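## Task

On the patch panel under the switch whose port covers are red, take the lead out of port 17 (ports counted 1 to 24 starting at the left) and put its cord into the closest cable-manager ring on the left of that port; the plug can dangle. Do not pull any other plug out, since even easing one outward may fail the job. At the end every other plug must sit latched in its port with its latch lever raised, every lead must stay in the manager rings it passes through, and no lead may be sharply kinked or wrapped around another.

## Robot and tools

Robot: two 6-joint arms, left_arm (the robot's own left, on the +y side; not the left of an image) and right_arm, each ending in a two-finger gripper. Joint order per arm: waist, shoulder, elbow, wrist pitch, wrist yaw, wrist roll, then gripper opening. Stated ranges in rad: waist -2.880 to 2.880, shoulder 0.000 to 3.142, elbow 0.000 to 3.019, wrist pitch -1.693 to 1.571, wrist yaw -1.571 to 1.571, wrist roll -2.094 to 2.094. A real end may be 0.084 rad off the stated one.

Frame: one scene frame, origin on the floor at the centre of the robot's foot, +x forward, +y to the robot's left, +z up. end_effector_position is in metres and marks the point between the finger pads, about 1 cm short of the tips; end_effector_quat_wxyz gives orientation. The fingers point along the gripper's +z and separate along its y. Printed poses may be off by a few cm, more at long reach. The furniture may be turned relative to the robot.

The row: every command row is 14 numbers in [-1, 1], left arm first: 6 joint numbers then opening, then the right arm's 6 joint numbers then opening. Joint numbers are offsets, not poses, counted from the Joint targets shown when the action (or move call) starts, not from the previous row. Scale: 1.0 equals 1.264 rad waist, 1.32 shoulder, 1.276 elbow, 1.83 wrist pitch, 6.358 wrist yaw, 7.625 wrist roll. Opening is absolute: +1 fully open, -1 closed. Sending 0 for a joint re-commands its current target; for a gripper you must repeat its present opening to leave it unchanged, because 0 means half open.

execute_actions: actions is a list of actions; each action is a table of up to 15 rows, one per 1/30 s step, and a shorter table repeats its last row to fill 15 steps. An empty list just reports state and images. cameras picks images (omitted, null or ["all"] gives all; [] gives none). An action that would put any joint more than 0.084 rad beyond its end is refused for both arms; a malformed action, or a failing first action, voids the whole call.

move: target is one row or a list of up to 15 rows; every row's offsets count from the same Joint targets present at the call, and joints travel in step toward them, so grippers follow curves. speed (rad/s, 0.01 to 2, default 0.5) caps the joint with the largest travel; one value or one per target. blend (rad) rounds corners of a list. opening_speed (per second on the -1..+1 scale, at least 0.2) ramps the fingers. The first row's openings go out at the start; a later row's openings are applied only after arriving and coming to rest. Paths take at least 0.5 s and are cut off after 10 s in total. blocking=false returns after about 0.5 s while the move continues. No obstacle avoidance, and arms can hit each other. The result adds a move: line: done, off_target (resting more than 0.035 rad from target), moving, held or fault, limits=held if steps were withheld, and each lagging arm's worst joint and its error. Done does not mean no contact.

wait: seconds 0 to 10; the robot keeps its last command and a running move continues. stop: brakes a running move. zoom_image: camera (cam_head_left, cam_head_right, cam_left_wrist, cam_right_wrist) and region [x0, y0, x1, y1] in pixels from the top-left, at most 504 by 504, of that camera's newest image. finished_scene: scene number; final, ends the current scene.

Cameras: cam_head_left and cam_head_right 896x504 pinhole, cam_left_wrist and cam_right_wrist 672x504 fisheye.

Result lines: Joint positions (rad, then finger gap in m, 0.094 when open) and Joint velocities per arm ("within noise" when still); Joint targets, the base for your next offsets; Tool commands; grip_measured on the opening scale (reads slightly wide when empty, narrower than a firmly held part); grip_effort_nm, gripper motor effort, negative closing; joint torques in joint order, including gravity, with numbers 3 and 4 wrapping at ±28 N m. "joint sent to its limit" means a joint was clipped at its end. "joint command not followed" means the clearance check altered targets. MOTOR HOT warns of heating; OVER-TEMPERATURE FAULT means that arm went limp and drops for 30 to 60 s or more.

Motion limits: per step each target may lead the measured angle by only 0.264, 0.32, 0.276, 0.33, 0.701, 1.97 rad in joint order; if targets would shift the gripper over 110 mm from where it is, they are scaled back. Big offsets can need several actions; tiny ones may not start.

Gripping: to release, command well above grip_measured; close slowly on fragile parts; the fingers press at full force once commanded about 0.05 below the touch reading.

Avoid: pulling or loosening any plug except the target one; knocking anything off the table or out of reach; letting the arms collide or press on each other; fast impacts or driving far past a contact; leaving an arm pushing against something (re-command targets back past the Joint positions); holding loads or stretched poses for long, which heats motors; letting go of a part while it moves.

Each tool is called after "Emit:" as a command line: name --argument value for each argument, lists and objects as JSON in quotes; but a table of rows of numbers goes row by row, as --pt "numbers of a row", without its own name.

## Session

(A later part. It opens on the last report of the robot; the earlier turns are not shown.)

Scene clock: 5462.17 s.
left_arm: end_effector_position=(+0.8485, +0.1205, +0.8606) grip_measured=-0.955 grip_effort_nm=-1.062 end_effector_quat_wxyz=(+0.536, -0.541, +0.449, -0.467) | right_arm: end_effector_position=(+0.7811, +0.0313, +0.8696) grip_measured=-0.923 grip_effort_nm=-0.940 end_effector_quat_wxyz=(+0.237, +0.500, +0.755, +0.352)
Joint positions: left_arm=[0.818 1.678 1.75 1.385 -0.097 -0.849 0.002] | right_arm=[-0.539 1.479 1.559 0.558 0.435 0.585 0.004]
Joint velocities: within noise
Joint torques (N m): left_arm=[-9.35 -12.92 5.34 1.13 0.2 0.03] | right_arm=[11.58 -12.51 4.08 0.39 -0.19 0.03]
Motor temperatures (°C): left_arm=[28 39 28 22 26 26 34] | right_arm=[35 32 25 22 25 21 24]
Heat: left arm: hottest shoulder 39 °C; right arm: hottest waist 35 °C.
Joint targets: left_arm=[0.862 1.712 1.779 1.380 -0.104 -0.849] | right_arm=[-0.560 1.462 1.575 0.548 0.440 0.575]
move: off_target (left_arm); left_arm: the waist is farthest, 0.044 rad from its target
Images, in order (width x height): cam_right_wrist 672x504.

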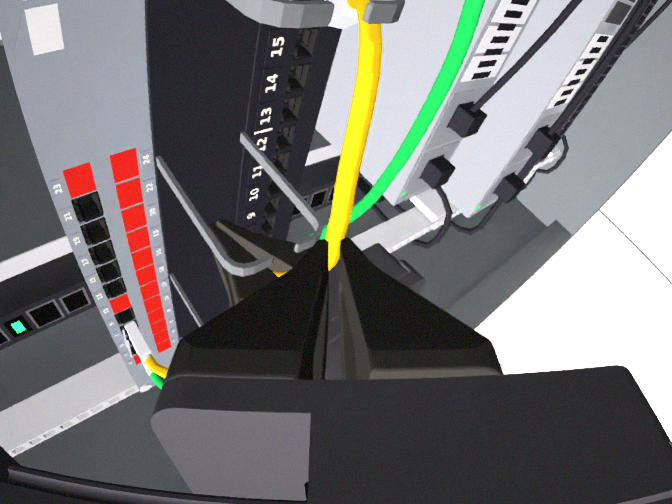

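Emit:
move --target '[0,0,0,0,0,0,-1,0,0.0674,0.1575,-0.0858,0,0,-1]' --speed 0.12

Emit:
zoom_image --camera "cam_head_left" --region '[475, 205, 555, 265]'

Emit:
zoom_image --camera "cam_head_right" --region '[385, 205, 465, 265]'

Scene clock: 5484.93 s.
left_arm: end_effector_position=(+0.8472, +0.1204, +0.8556) grip_measured=-0.955 grip_effort_nm=-1.057 end_effector_quat_wxyz=(+0.541, -0.536, +0.457, -0.460) | right_arm: end_effector_position=(+0.8079, +0.0367, +0.8528) grip_measured=-0.931 grip_effort_nm=-0.994 end_effector_quat_wxyz=(+0.218, +0.489, +0.778, +0.328)
Joint positions: left_arm=[0.825 1.684 1.753 1.384 -0.096 -0.83 0.002] | right_arm=[-0.551 1.527 1.708 0.391 0.466 0.583 0.003]
Joint velocities: within noise
Joint torques (N m): left_arm=[-9.76 -13.22 5.14 1.21 0.19 -0.16] | right_arm=[13.04 -9.93 8.72 0.73 -1.36 0.04]
Motor temperatures (°C): left_arm=[28 38 28 22 26 26 34] | right_arm=[35 33 26 22 26 21 26]
Heat: left arm: hottest shoulder 38 °C; right arm: hottest waist 35 °C.
Joint targets: left_arm=[0.862 1.712 1.779 1.380 -0.104 -0.849] | right_arm=[-0.560 1.551 1.776 0.391 0.440 0.575]
move: off_target (left_arm, right_arm); left_arm: the waist is farthest, 0.037 rad from its target; right_arm: the elbow is farthest, 0.067 rad from its target

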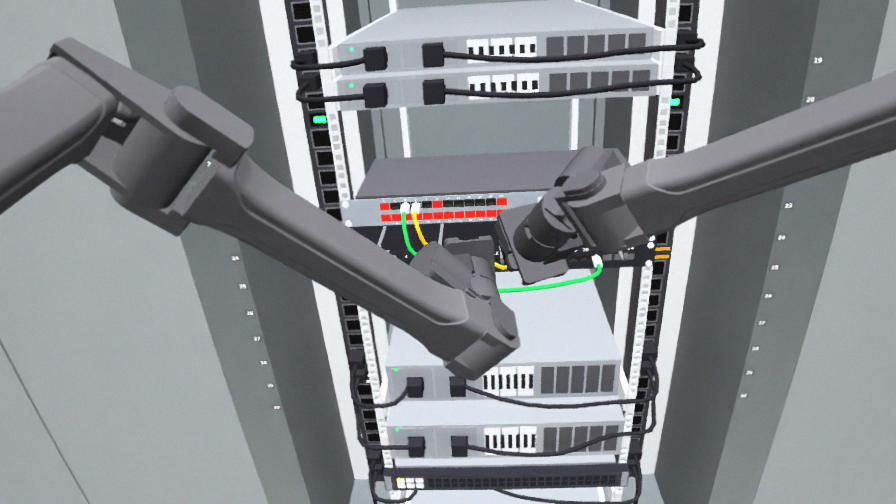

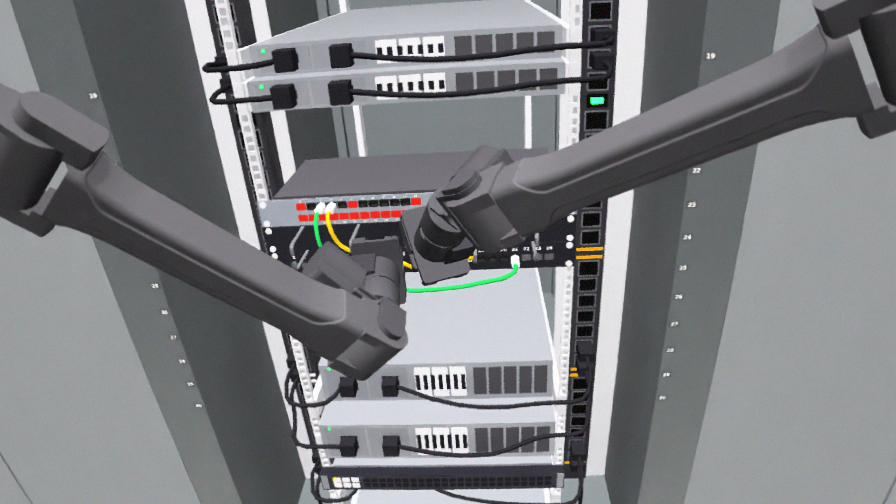

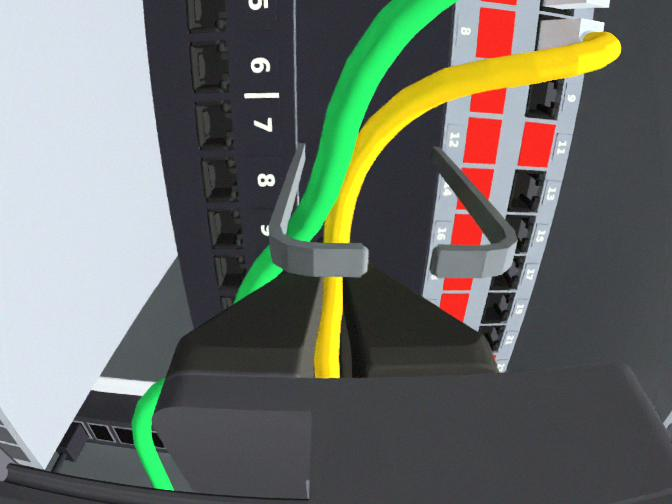

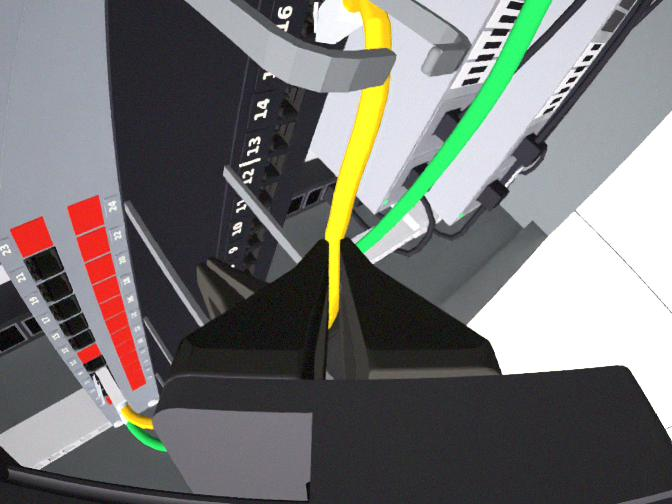

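Scaled by 6.300 from the camera's 896x504 image, which has a finer 1280x720 frame.

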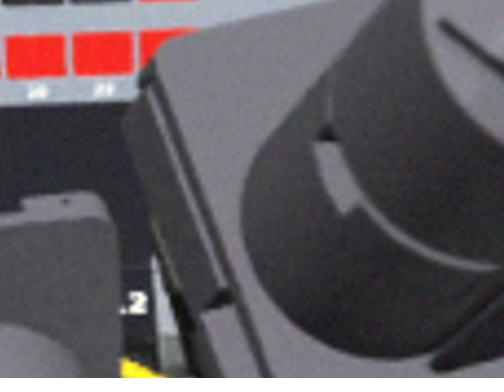

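Scaled by 6.300 from the camera's 896x504 image, which has a finer 1280x720 frame.

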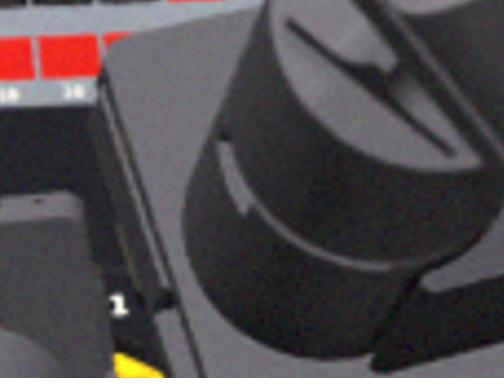

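Emit:
move --target '[0,0,0,0,0,0,-1,0,-0.0674,-0.1575,0.0858,0,0,-1]' --speed 0.15

Emit:
zoom_image --camera "cam_head_left" --region '[475, 205, 555, 265]'

Emit:
zoom_image --camera "cam_right_wrist" --region '[200, 100, 460, 380]'

Scene clock: 5495.67 s.
left_arm: end_effector_position=(+0.8483, +0.1206, +0.8568) grip_measured=-0.955 grip_effort_nm=-1.062 end_effector_quat_wxyz=(+0.542, -0.534, +0.456, -0.461) | right_arm: end_effector_position=(+0.7873, +0.0286, +0.8626) grip_measured=-0.931 grip_effort_nm=-0.999 end_effector_quat_wxyz=(+0.238, +0.496, +0.759, +0.347)
Joint positions: left_arm=[0.825 1.684 1.756 1.384 -0.092 -0.828 0.002] | right_arm=[-0.552 1.487 1.585 0.532 0.431 0.583 0.003]
Joint velocities: within noise
Joint torques (N m): left_arm=[-9.82 -13.22 4.9 1.22 0.03 -0.16] | right_arm=[12.98 -13.92 2 1.46 0 0.03]
Motor temperatures (°C): left_arm=[28 39 28 22 26 26 34] | right_arm=[35 32 27 22 27 21 26]
Heat: left arm: hottest shoulder 39 °C; right arm: hottest waist 35 °C.
Joint targets: left_arm=[0.862 1.712 1.779 1.380 -0.104 -0.849] | right_arm=[-0.560 1.462 1.575 0.548 0.440 0.575]
move: off_target (left_arm); left_arm: the waist is farthest, 0.037 rad from its target

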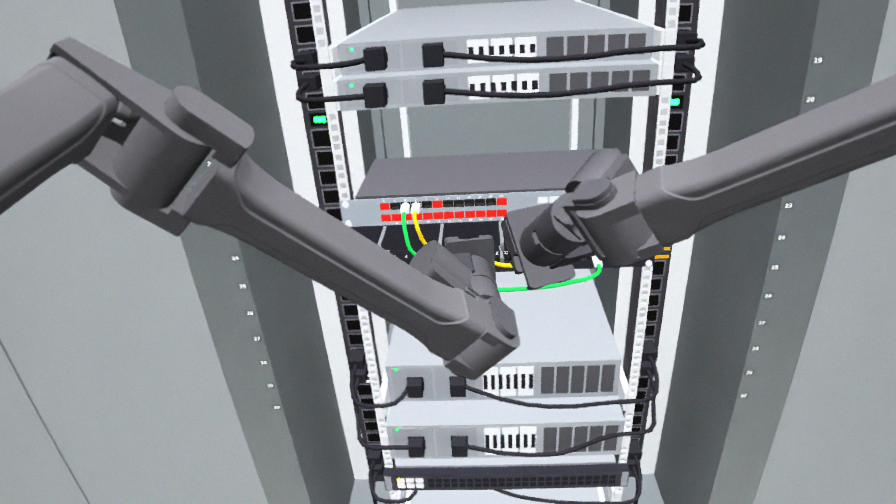

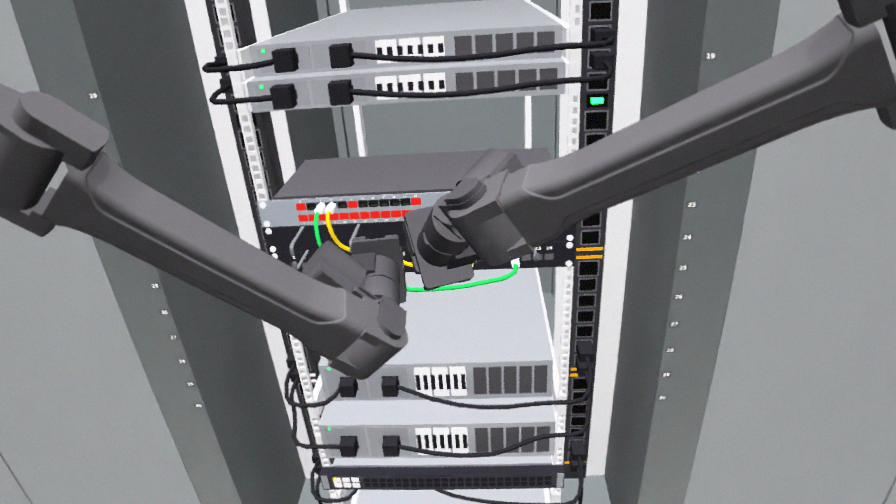

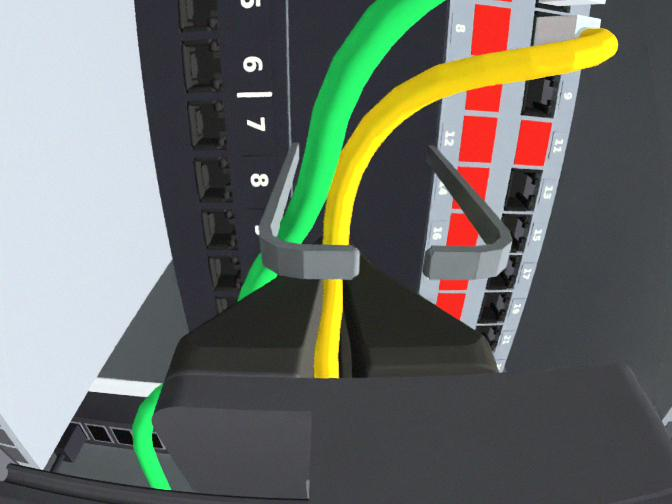

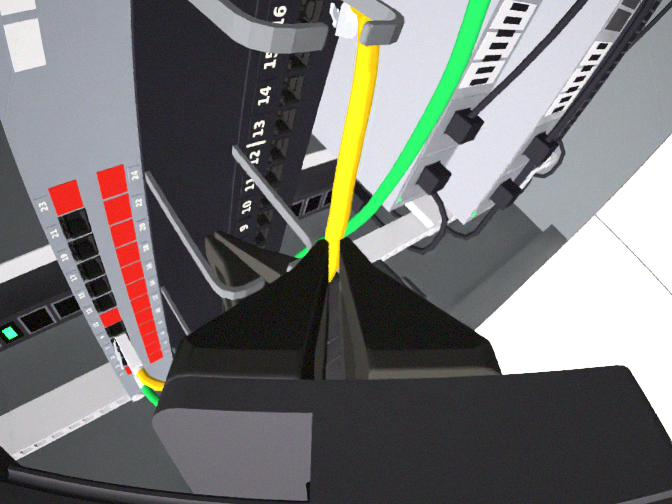

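Scaled by 6.300 from the camera's 896x504 image, which has a finer 1280x720 frame.

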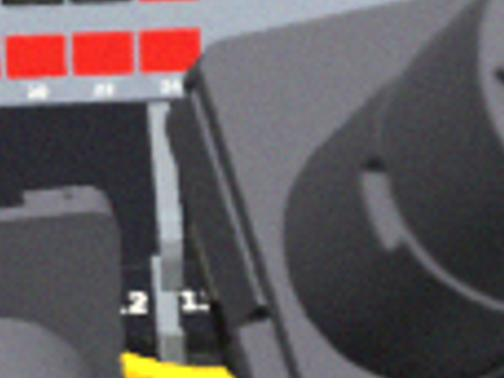

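Scaled by 1.800 from the camera's 672x504 image, which has a finer 960x720 frame.

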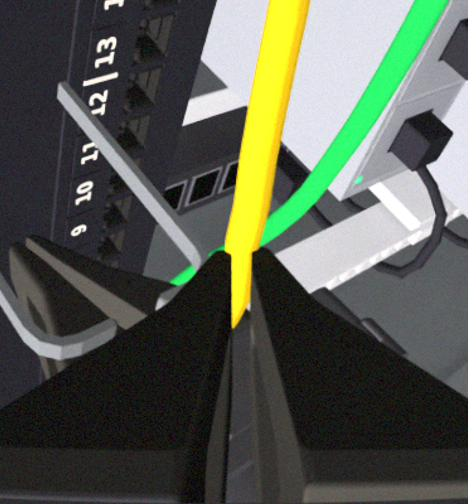

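Emit:
move --target '[0,0,0,0,0,0,-1,0.0396,-0.0212,-0.0204,-0.0098,0,0,-1]' --speed 0.1

Emit:
zoom_image --camera "cam_head_left" --region '[475, 205, 555, 265]'

Emit:
zoom_image --camera "cam_right_wrist" --region '[200, 100, 460, 380]'

Scene clock: 5511.37 s.
left_arm: end_effector_position=(+0.8482, +0.1201, +0.8569) grip_measured=-0.955 grip_effort_nm=-1.057 end_effector_quat_wxyz=(+0.541, -0.534, +0.456, -0.462) | right_arm: end_effector_position=(+0.7838, +0.0305, +0.8773) grip_measured=-0.931 grip_effort_nm=-0.999 end_effector_quat_wxyz=(+0.232, +0.497, +0.757, +0.356)
Joint positions: left_arm=[0.825 1.685 1.756 1.384 -0.09 -0.831 0.002] | right_arm=[-0.53 1.464 1.559 0.533 0.433 0.583 0.003]
Joint velocities: within noise
Joint torques (N m): left_arm=[-9.7 -13.16 4.89 1.14 -0.06 -0.12] | right_arm=[15.03 -13.51 2.06 0.72 -0.13 0.03]
Motor temperatures (°C): left_arm=[28 40 28 22 26 26 34] | right_arm=[34 33 26 23 26 21 26]
Heat: left arm: hottest shoulder 40 °C; right arm: hottest waist 34 °C.
Joint targets: left_arm=[0.862 1.712 1.779 1.380 -0.104 -0.849] | right_arm=[-0.510 1.434 1.549 0.530 0.440 0.575]
move: off_target (left_arm); left_arm: the waist is farthest, 0.037 rad from its target

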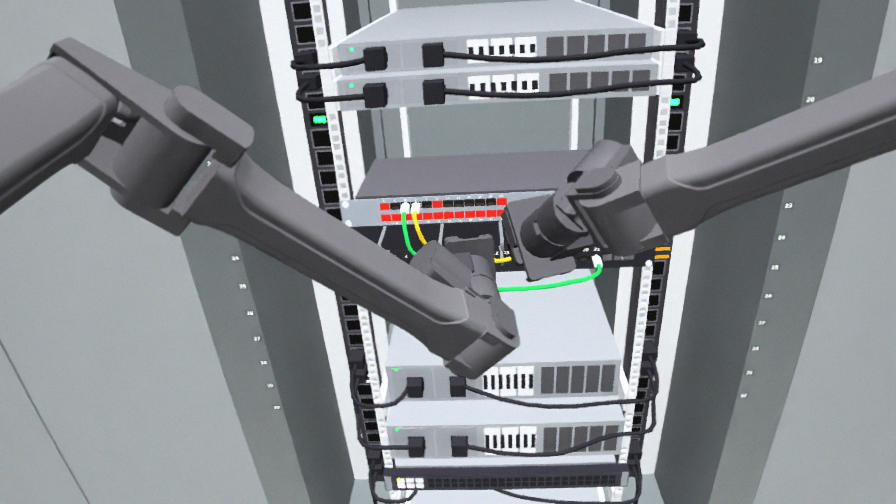

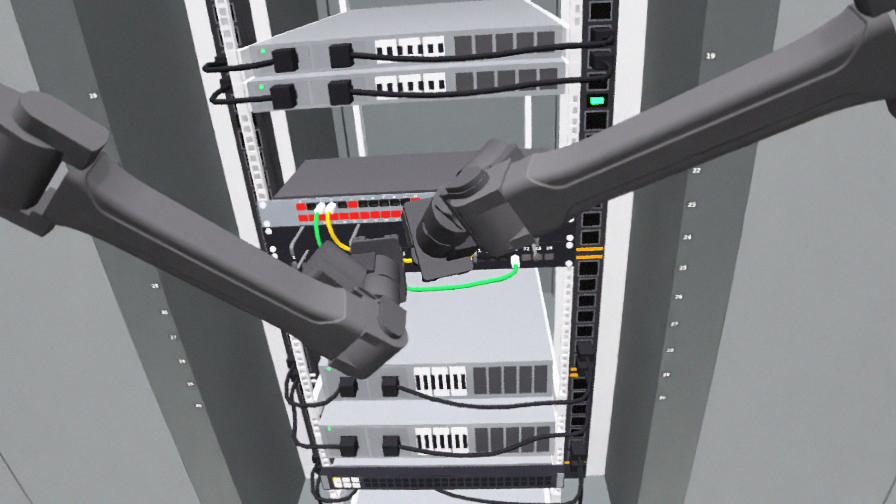

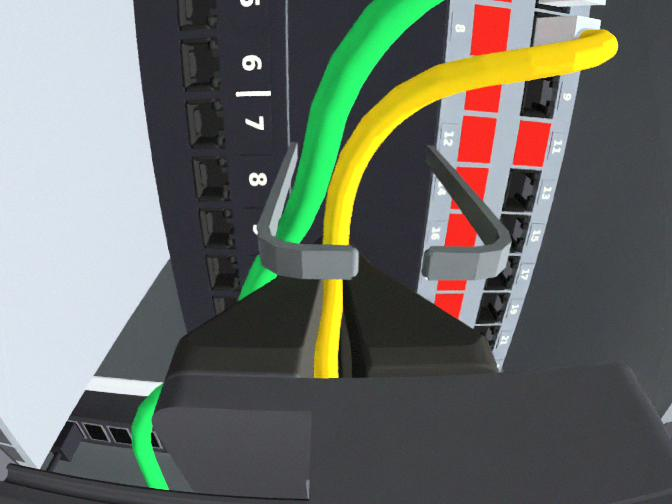

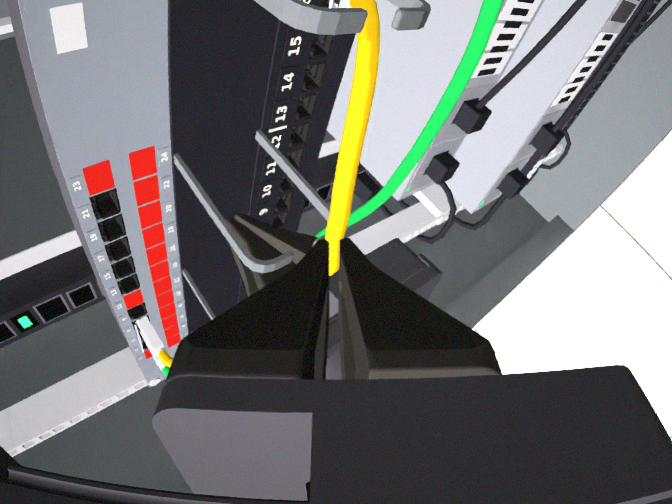

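Scaled by 6.300 from the camera's 896x504 image, which has a finer 1280x720 frame.

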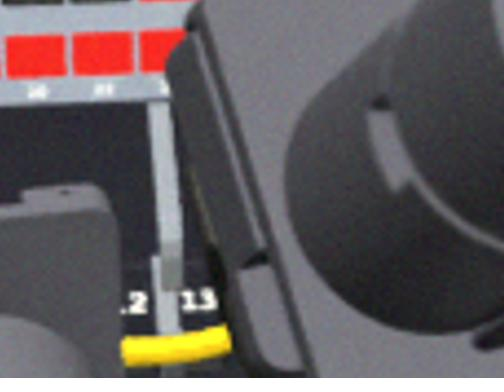

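Scaled by 1.800 from the camera's 672x504 image, which has a finer 960x720 frame.

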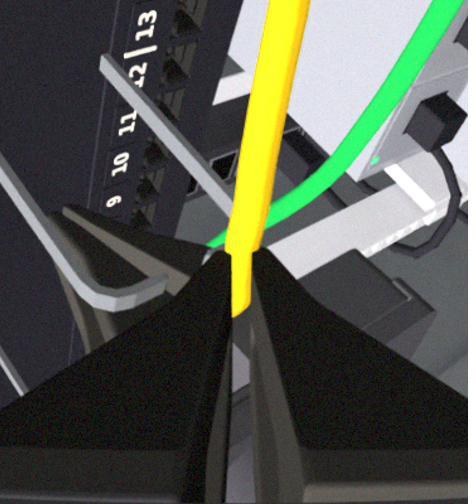

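Emit:
move --target '[0,0,0,0,0,0,-1,0.0079,-0.0100,-0.0085,-0.0010,0,0,-1]' --speed 0.1

Emit:
zoom_image --camera "cam_head_left" --region '[475, 205, 555, 265]'

Scene clock: 5524.80 s.
left_arm: end_effector_position=(+0.8482, +0.1199, +0.8571) grip_measured=-0.955 grip_effort_nm=-1.062 end_effector_quat_wxyz=(+0.540, -0.534, +0.455, -0.464) | right_arm: end_effector_position=(+0.7813, +0.0317, +0.8808) grip_measured=-0.932 grip_effort_nm=-0.994 end_effector_quat_wxyz=(+0.230, +0.496, +0.757, +0.358)
Joint positions: left_arm=[0.825 1.685 1.756 1.384 -0.088 -0.836 0.002] | right_arm=[-0.524 1.458 1.549 0.533 0.433 0.583 0.003]
Joint velocities: within noise
Joint torques (N m): left_arm=[-9.99 -13.33 4.89 1.18 -0.12 -0.1] | right_arm=[15.38 -14.04 1.87 0.59 -0.11 0.05]
Motor temperatures (°C): left_arm=[28 40 28 22 26 26 34] | right_arm=[35 34 26 23 26 21 26]
Heat: left arm: hottest shoulder 40 °C; right arm: hottest waist 35 °C.
Joint targets: left_arm=[0.862 1.712 1.779 1.380 -0.104 -0.849] | right_arm=[-0.500 1.421 1.538 0.528 0.440 0.575]
move: off_target (left_arm, right_arm); left_arm: the waist is farthest, 0.037 rad from its target; right_arm: the shoulder is farthest, 0.037 rad from its target

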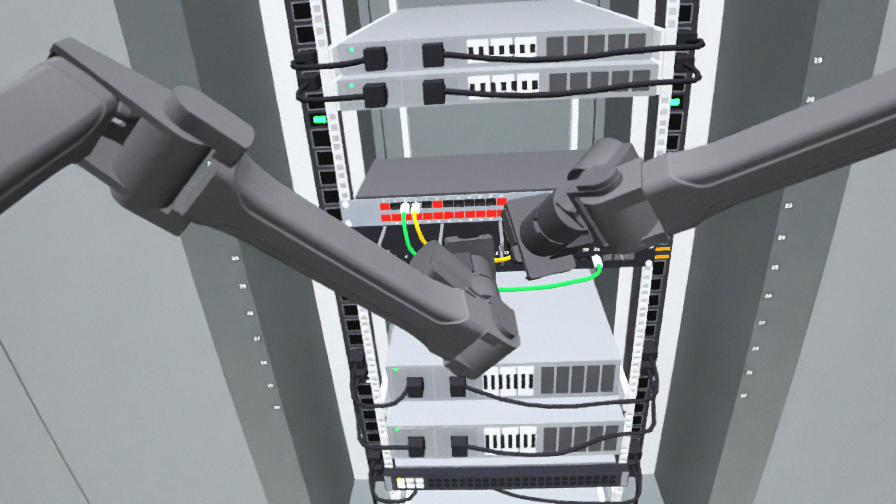

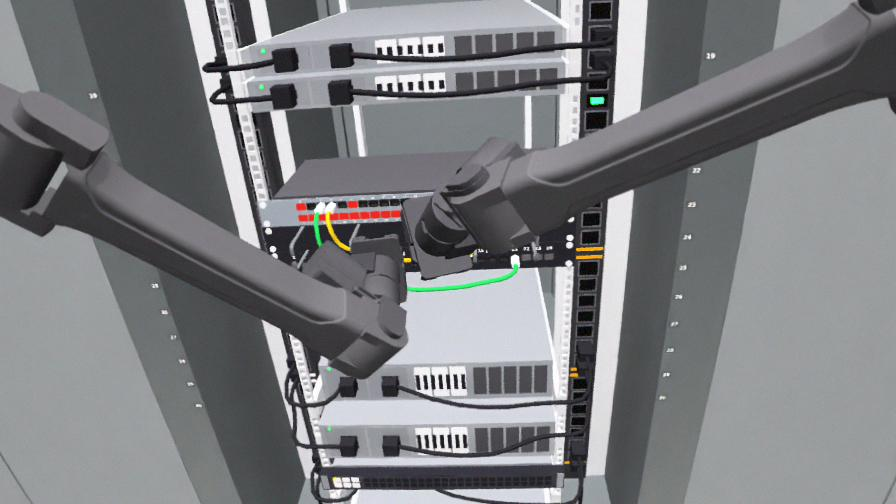

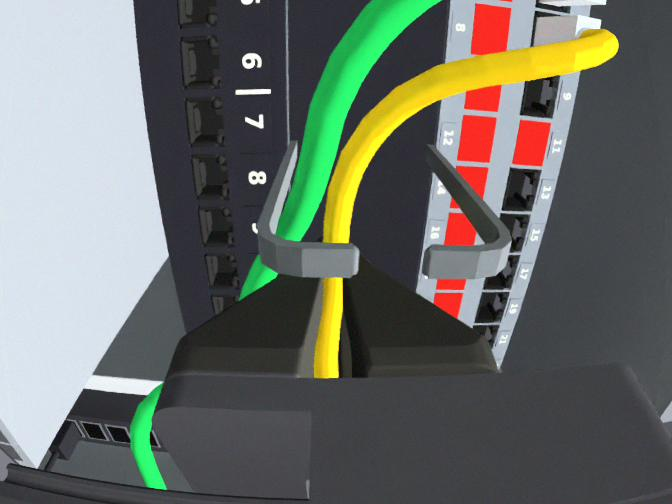

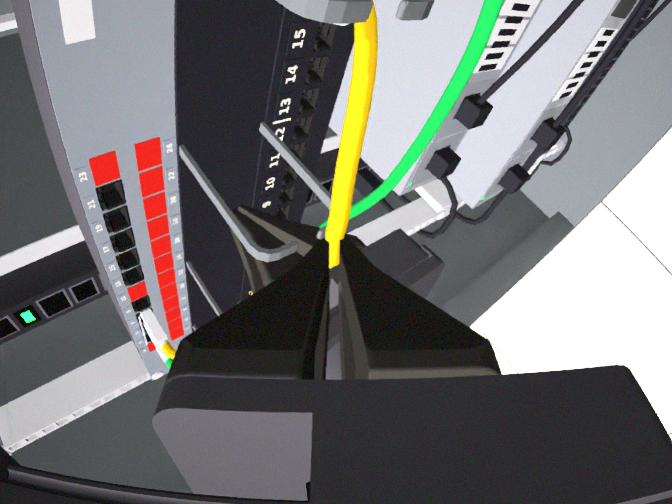

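Scaled by 6.300 from the camera's 896x504 image, which has a finer 1280x720 frame.

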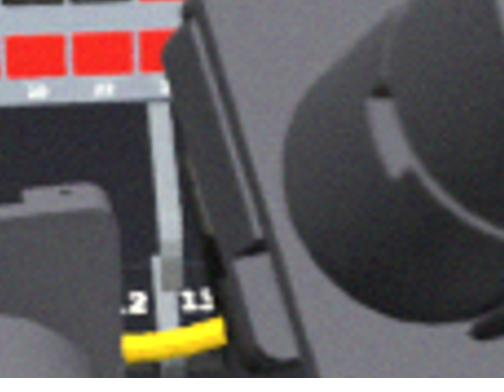

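Emit:
move --target '[0,0,0,0,0,0,-1,-0.0225,0.0262,0.08,-0.0448,0,0,-1]' --speed 0.12

Emit:
zoom_image --camera "cam_head_left" --region '[475, 205, 555, 265]'

Emit:
zoom_image --camera "cam_head_right" --region '[385, 205, 465, 265]'

Scene clock: 5544.23 s.
left_arm: end_effector_position=(+0.8482, +0.1199, +0.8571) grip_measured=-0.955 grip_effort_nm=-1.062 end_effector_quat_wxyz=(+0.540, -0.535, +0.454, -0.465) | right_arm: end_effector_position=(+0.7960, +0.0289, +0.8822) grip_measured=-0.932 grip_effort_nm=-0.999 end_effector_quat_wxyz=(+0.220, +0.490, +0.766, +0.354)
Joint positions: left_arm=[0.825 1.685 1.756 1.384 -0.088 -0.837 0.002] | right_arm=[-0.524 1.456 1.601 0.45 0.439 0.583 0.003]
Joint velocities: within noise
Joint torques (N m): left_arm=[-9.82 -13.33 4.92 1.2 -0.12 -0.08] | right_arm=[12.63 -11.22 6.19 0.61 -0.35 0.04]
Motor temperatures (°C): left_arm=[28 41 28 22 25 26 34] | right_arm=[35 32 25 22 25 21 26]
Heat: left arm: hottest shoulder 41 °C; right arm: hottest waist 35 °C.
Joint targets: left_arm=[0.862 1.712 1.779 1.380 -0.104 -0.849] | right_arm=[-0.528 1.455 1.640 0.446 0.439 0.575]
move: off_target (left_arm, right_arm); left_arm: the waist is farthest, 0.037 rad from its target; right_arm: the elbow is farthest, 0.039 rad from its target

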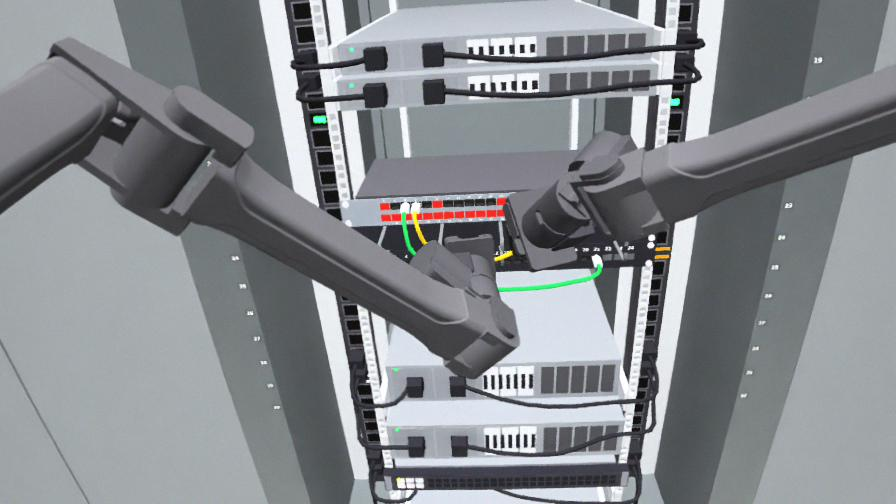

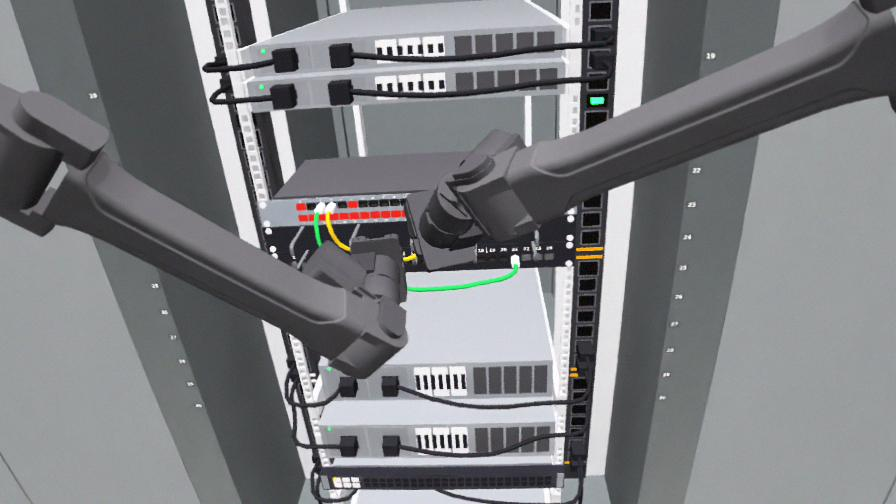

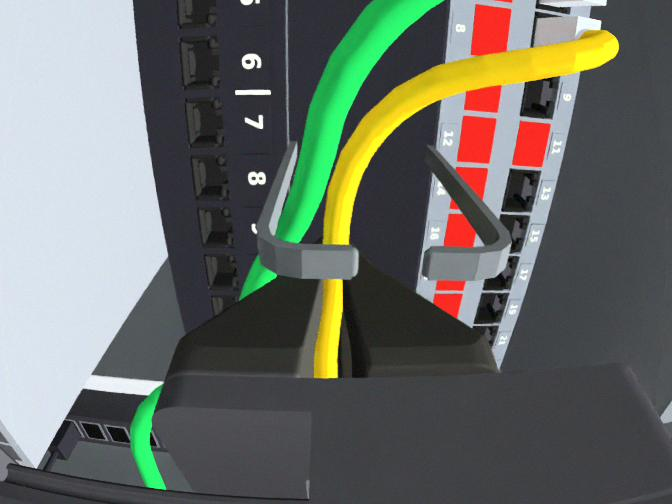

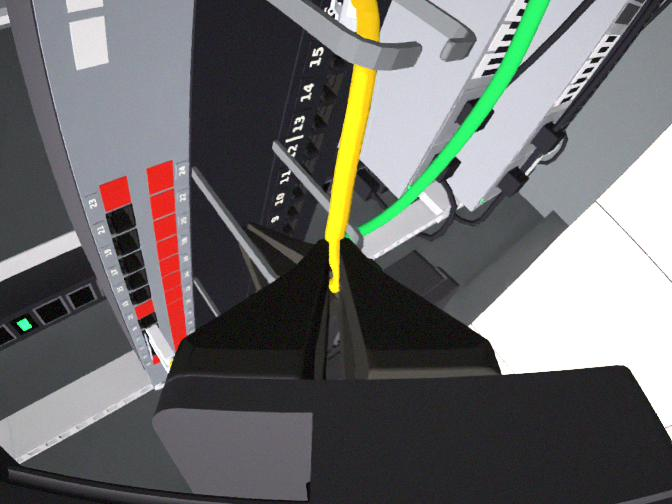

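Scaled by 6.300 from the camera's 896x504 image, which has a finer 1280x720 frame.

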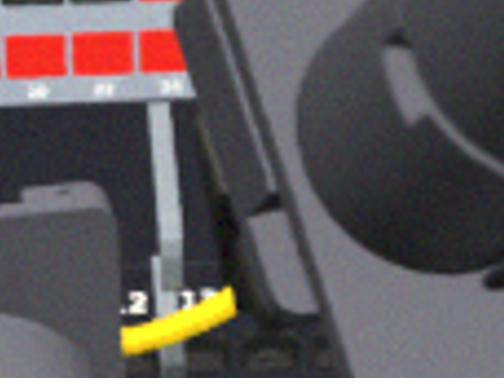

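Scaled by 6.300 from the camera's 896x504 image, which has a finer 1280x720 frame.

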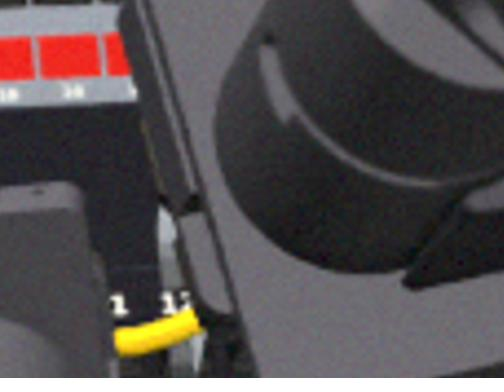

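Emit:
move --target '[0,0,0,0,0,0,-1,-0.0186,0.0211,0.076,-0.0448,0,0,-1]' --speed 0.12

Emit:
zoom_image --camera "cam_head_left" --region '[475, 205, 555, 265]'

Emit:
zoom_image --camera "cam_head_right" --region '[385, 205, 465, 265]'

Scene clock: 5557.23 s.
left_arm: end_effector_position=(+0.8496, +0.1209, +0.8582) grip_measured=-0.955 grip_effort_nm=-1.057 end_effector_quat_wxyz=(+0.541, -0.536, +0.452, -0.466) | right_arm: end_effector_position=(+0.8191, +0.0275, +0.8812) grip_measured=-0.932 grip_effort_nm=-0.999 end_effector_quat_wxyz=(+0.216, +0.487, +0.770, +0.350)
Joint positions: left_arm=[0.825 1.685 1.76 1.384 -0.088 -0.841 0.002] | right_arm=[-0.528 1.476 1.691 0.367 0.442 0.583 0.003]
Joint velocities: within noise
Joint torques (N m): left_arm=[-9.82 -13.39 4.63 1.17 -0.11 -0.05] | right_arm=[11.58 -11.16 7.08 0.57 -0.43 0.02]
Motor temperatures (°C): left_arm=[28 41 28 22 25 26 34] | right_arm=[35 33 27 22 25 21 26]
Heat: left arm: hottest shoulder 41 °C; right arm: hottest waist 35 °C.
Joint targets: left_arm=[0.862 1.712 1.779 1.380 -0.104 -0.849] | right_arm=[-0.552 1.483 1.737 0.364 0.440 0.575]
move: off_target (left_arm, right_arm); left_arm: the waist is farthest, 0.037 rad from its target; right_arm: the elbow is farthest, 0.046 rad from its target

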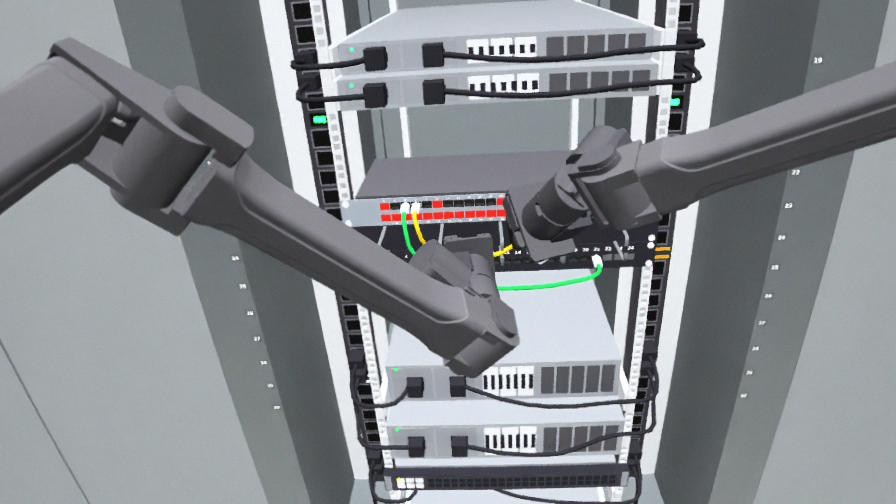

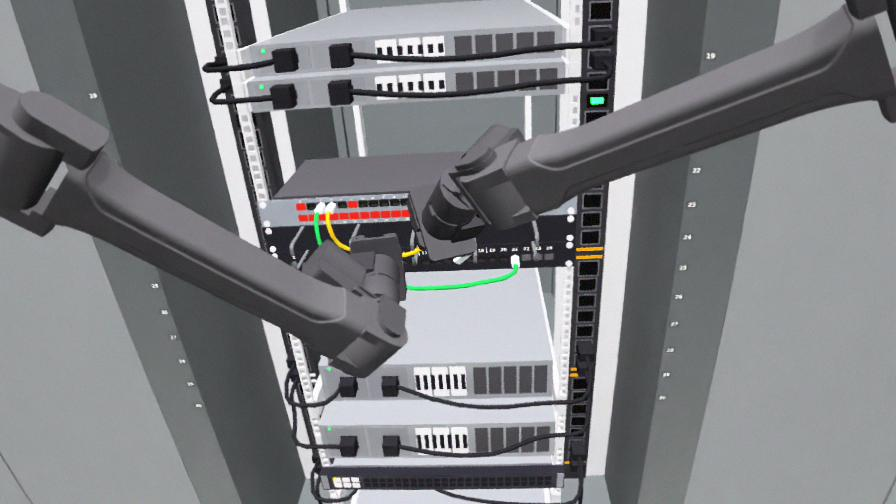

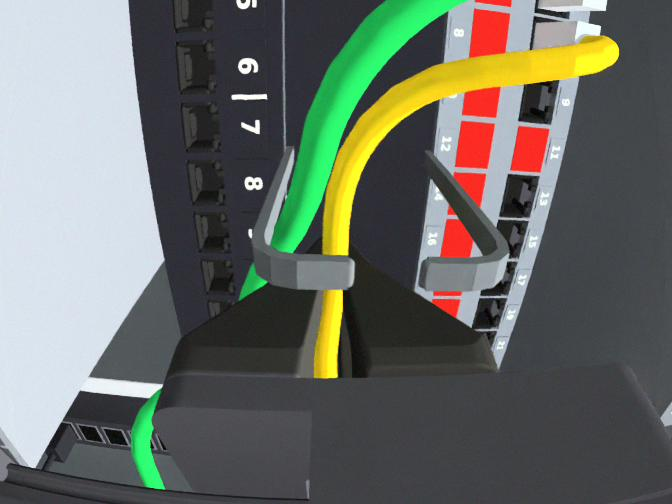

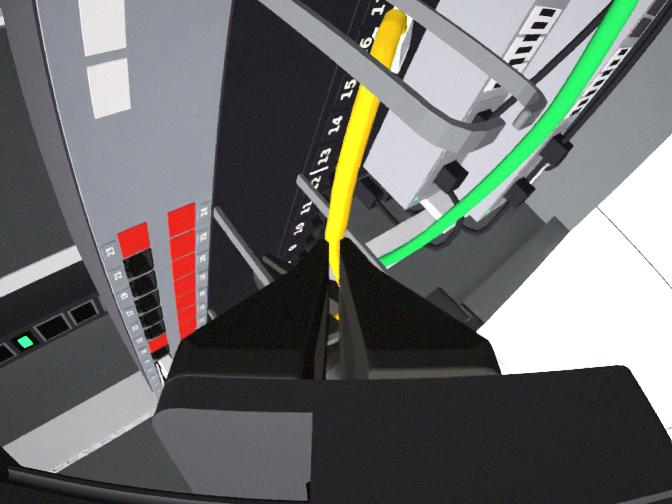

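Scaled by 6.300 from the camera's 896x504 image, which has a finer 1280x720 frame.

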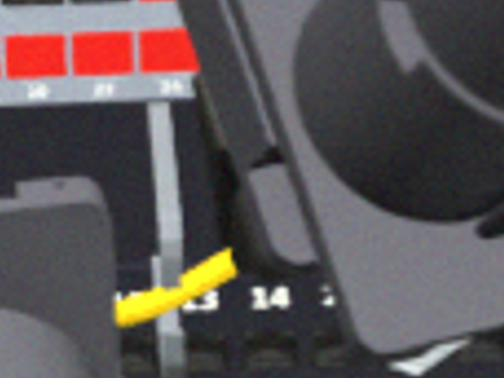

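Scaled by 6.300 from the camera's 896x504 image, which has a finer 1280x720 frame.

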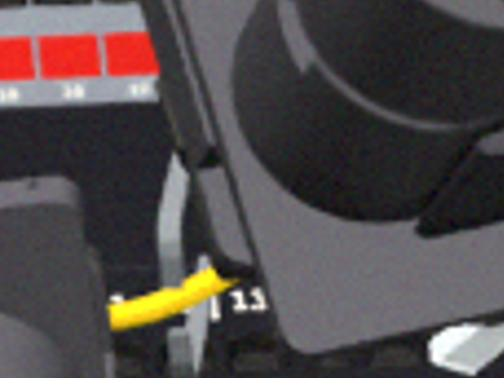

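Emit:
move --target '[0,0,0,0,0,0,-1,-0.004,0.012,0.035,-0.018,0,0,-1]' --speed 0.12

Emit:
zoom_image --camera "cam_head_left" --region '[475, 205, 555, 265]'

Emit:
zoom_image --camera "cam_head_right" --region '[385, 205, 465, 265]'

Scene clock: 5570.73 s.
left_arm: end_effector_position=(+0.8496, +0.1209, +0.8582) grip_measured=-0.955 grip_effort_nm=-1.062 end_effector_quat_wxyz=(+0.541, -0.536, +0.452, -0.466) | right_arm: end_effector_position=(+0.8284, +0.0289, +0.8795) grip_measured=-0.932 grip_effort_nm=-0.999 end_effector_quat_wxyz=(+0.214, +0.486, +0.772, +0.349)
Joint positions: left_arm=[0.825 1.685 1.76 1.384 -0.088 -0.841 0.002] | right_arm=[-0.53 1.492 1.733 0.333 0.442 0.583 0.003]
Joint velocities: within noise
Joint torques (N m): left_arm=[-9.99 -13.51 4.63 1.18 -0.12 -0.05] | right_arm=[11.28 -11.34 7.28 0.66 -0.46 0.04]
Motor temperatures (°C): left_arm=[28 41 28 22 25 26 34] | right_arm=[34 32 28 22 26 21 27]
Heat: left arm: hottest shoulder 41 °C; right arm: hottest waist 34 °C.
Joint targets: left_arm=[0.862 1.712 1.779 1.380 -0.104 -0.849] | right_arm=[-0.557 1.499 1.782 0.331 0.440 0.575]
move: off_target (left_arm, right_arm); left_arm: the waist is farthest, 0.037 rad from its target; right_arm: the elbow is farthest, 0.048 rad from its target

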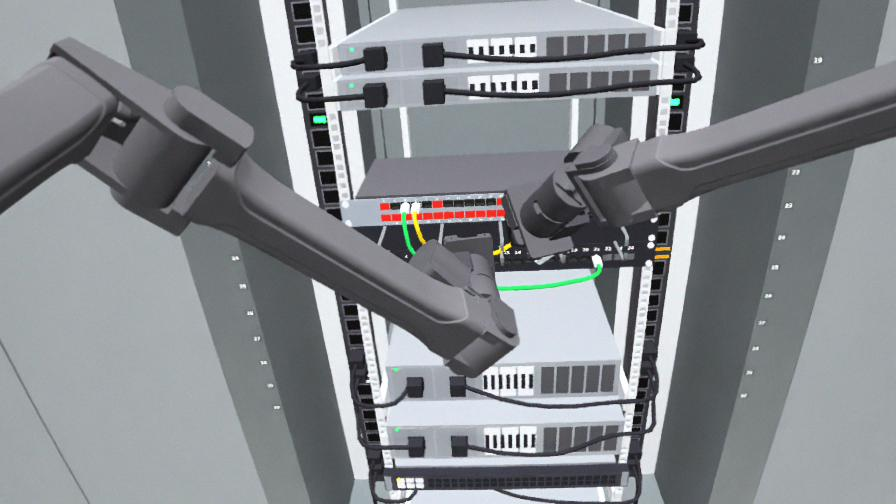

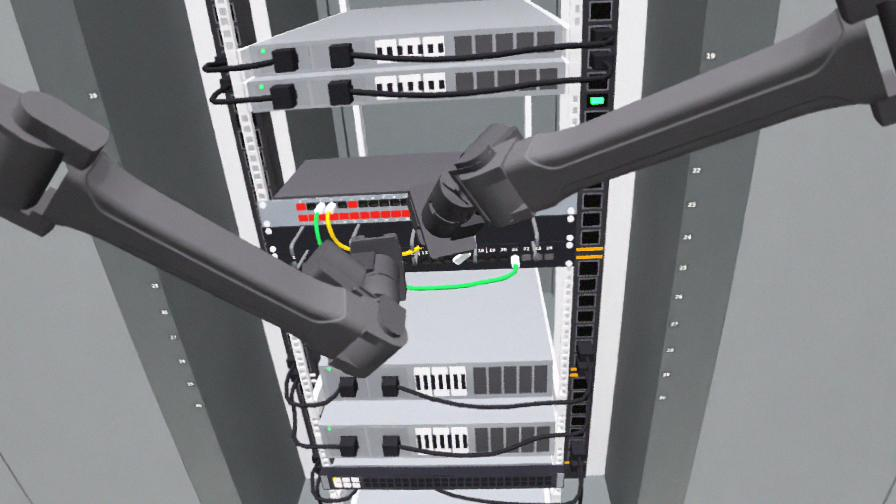

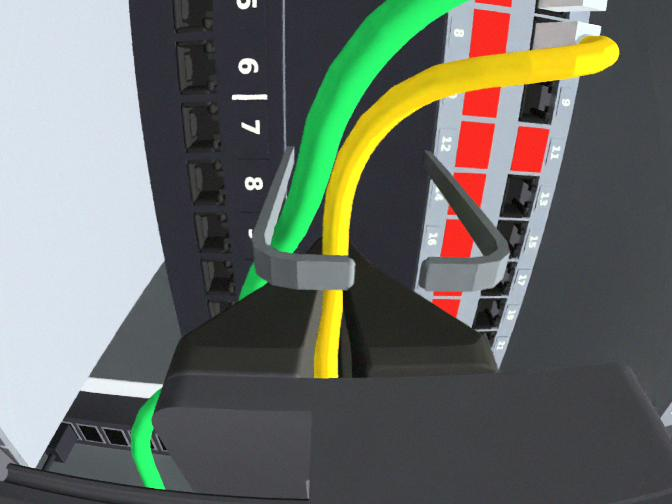

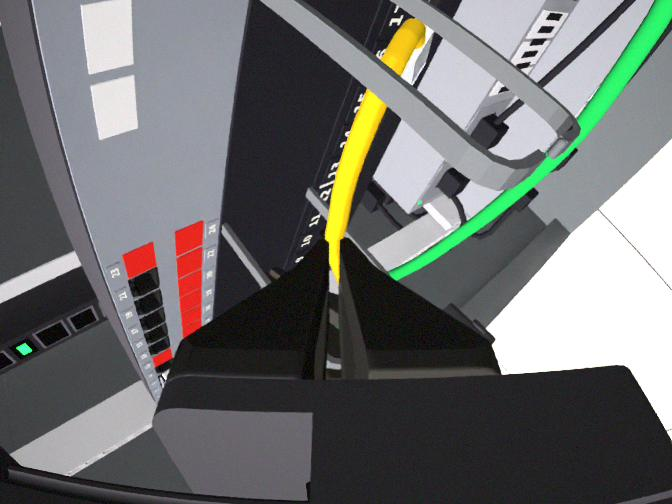

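Scaled by 6.300 from the camera's 896x504 image, which has a finer 1280x720 frame.

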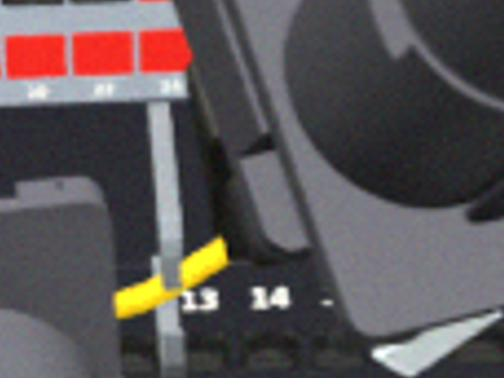

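Scaled by 6.300 from the camera's 896x504 image, which has a finer 1280x720 frame.

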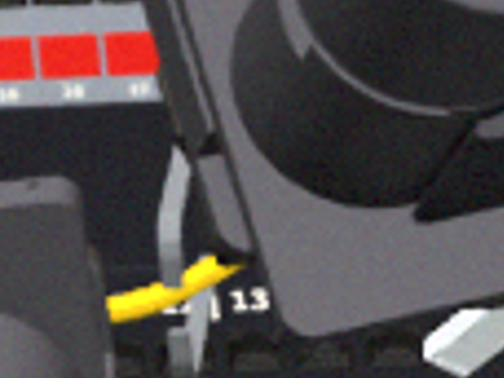

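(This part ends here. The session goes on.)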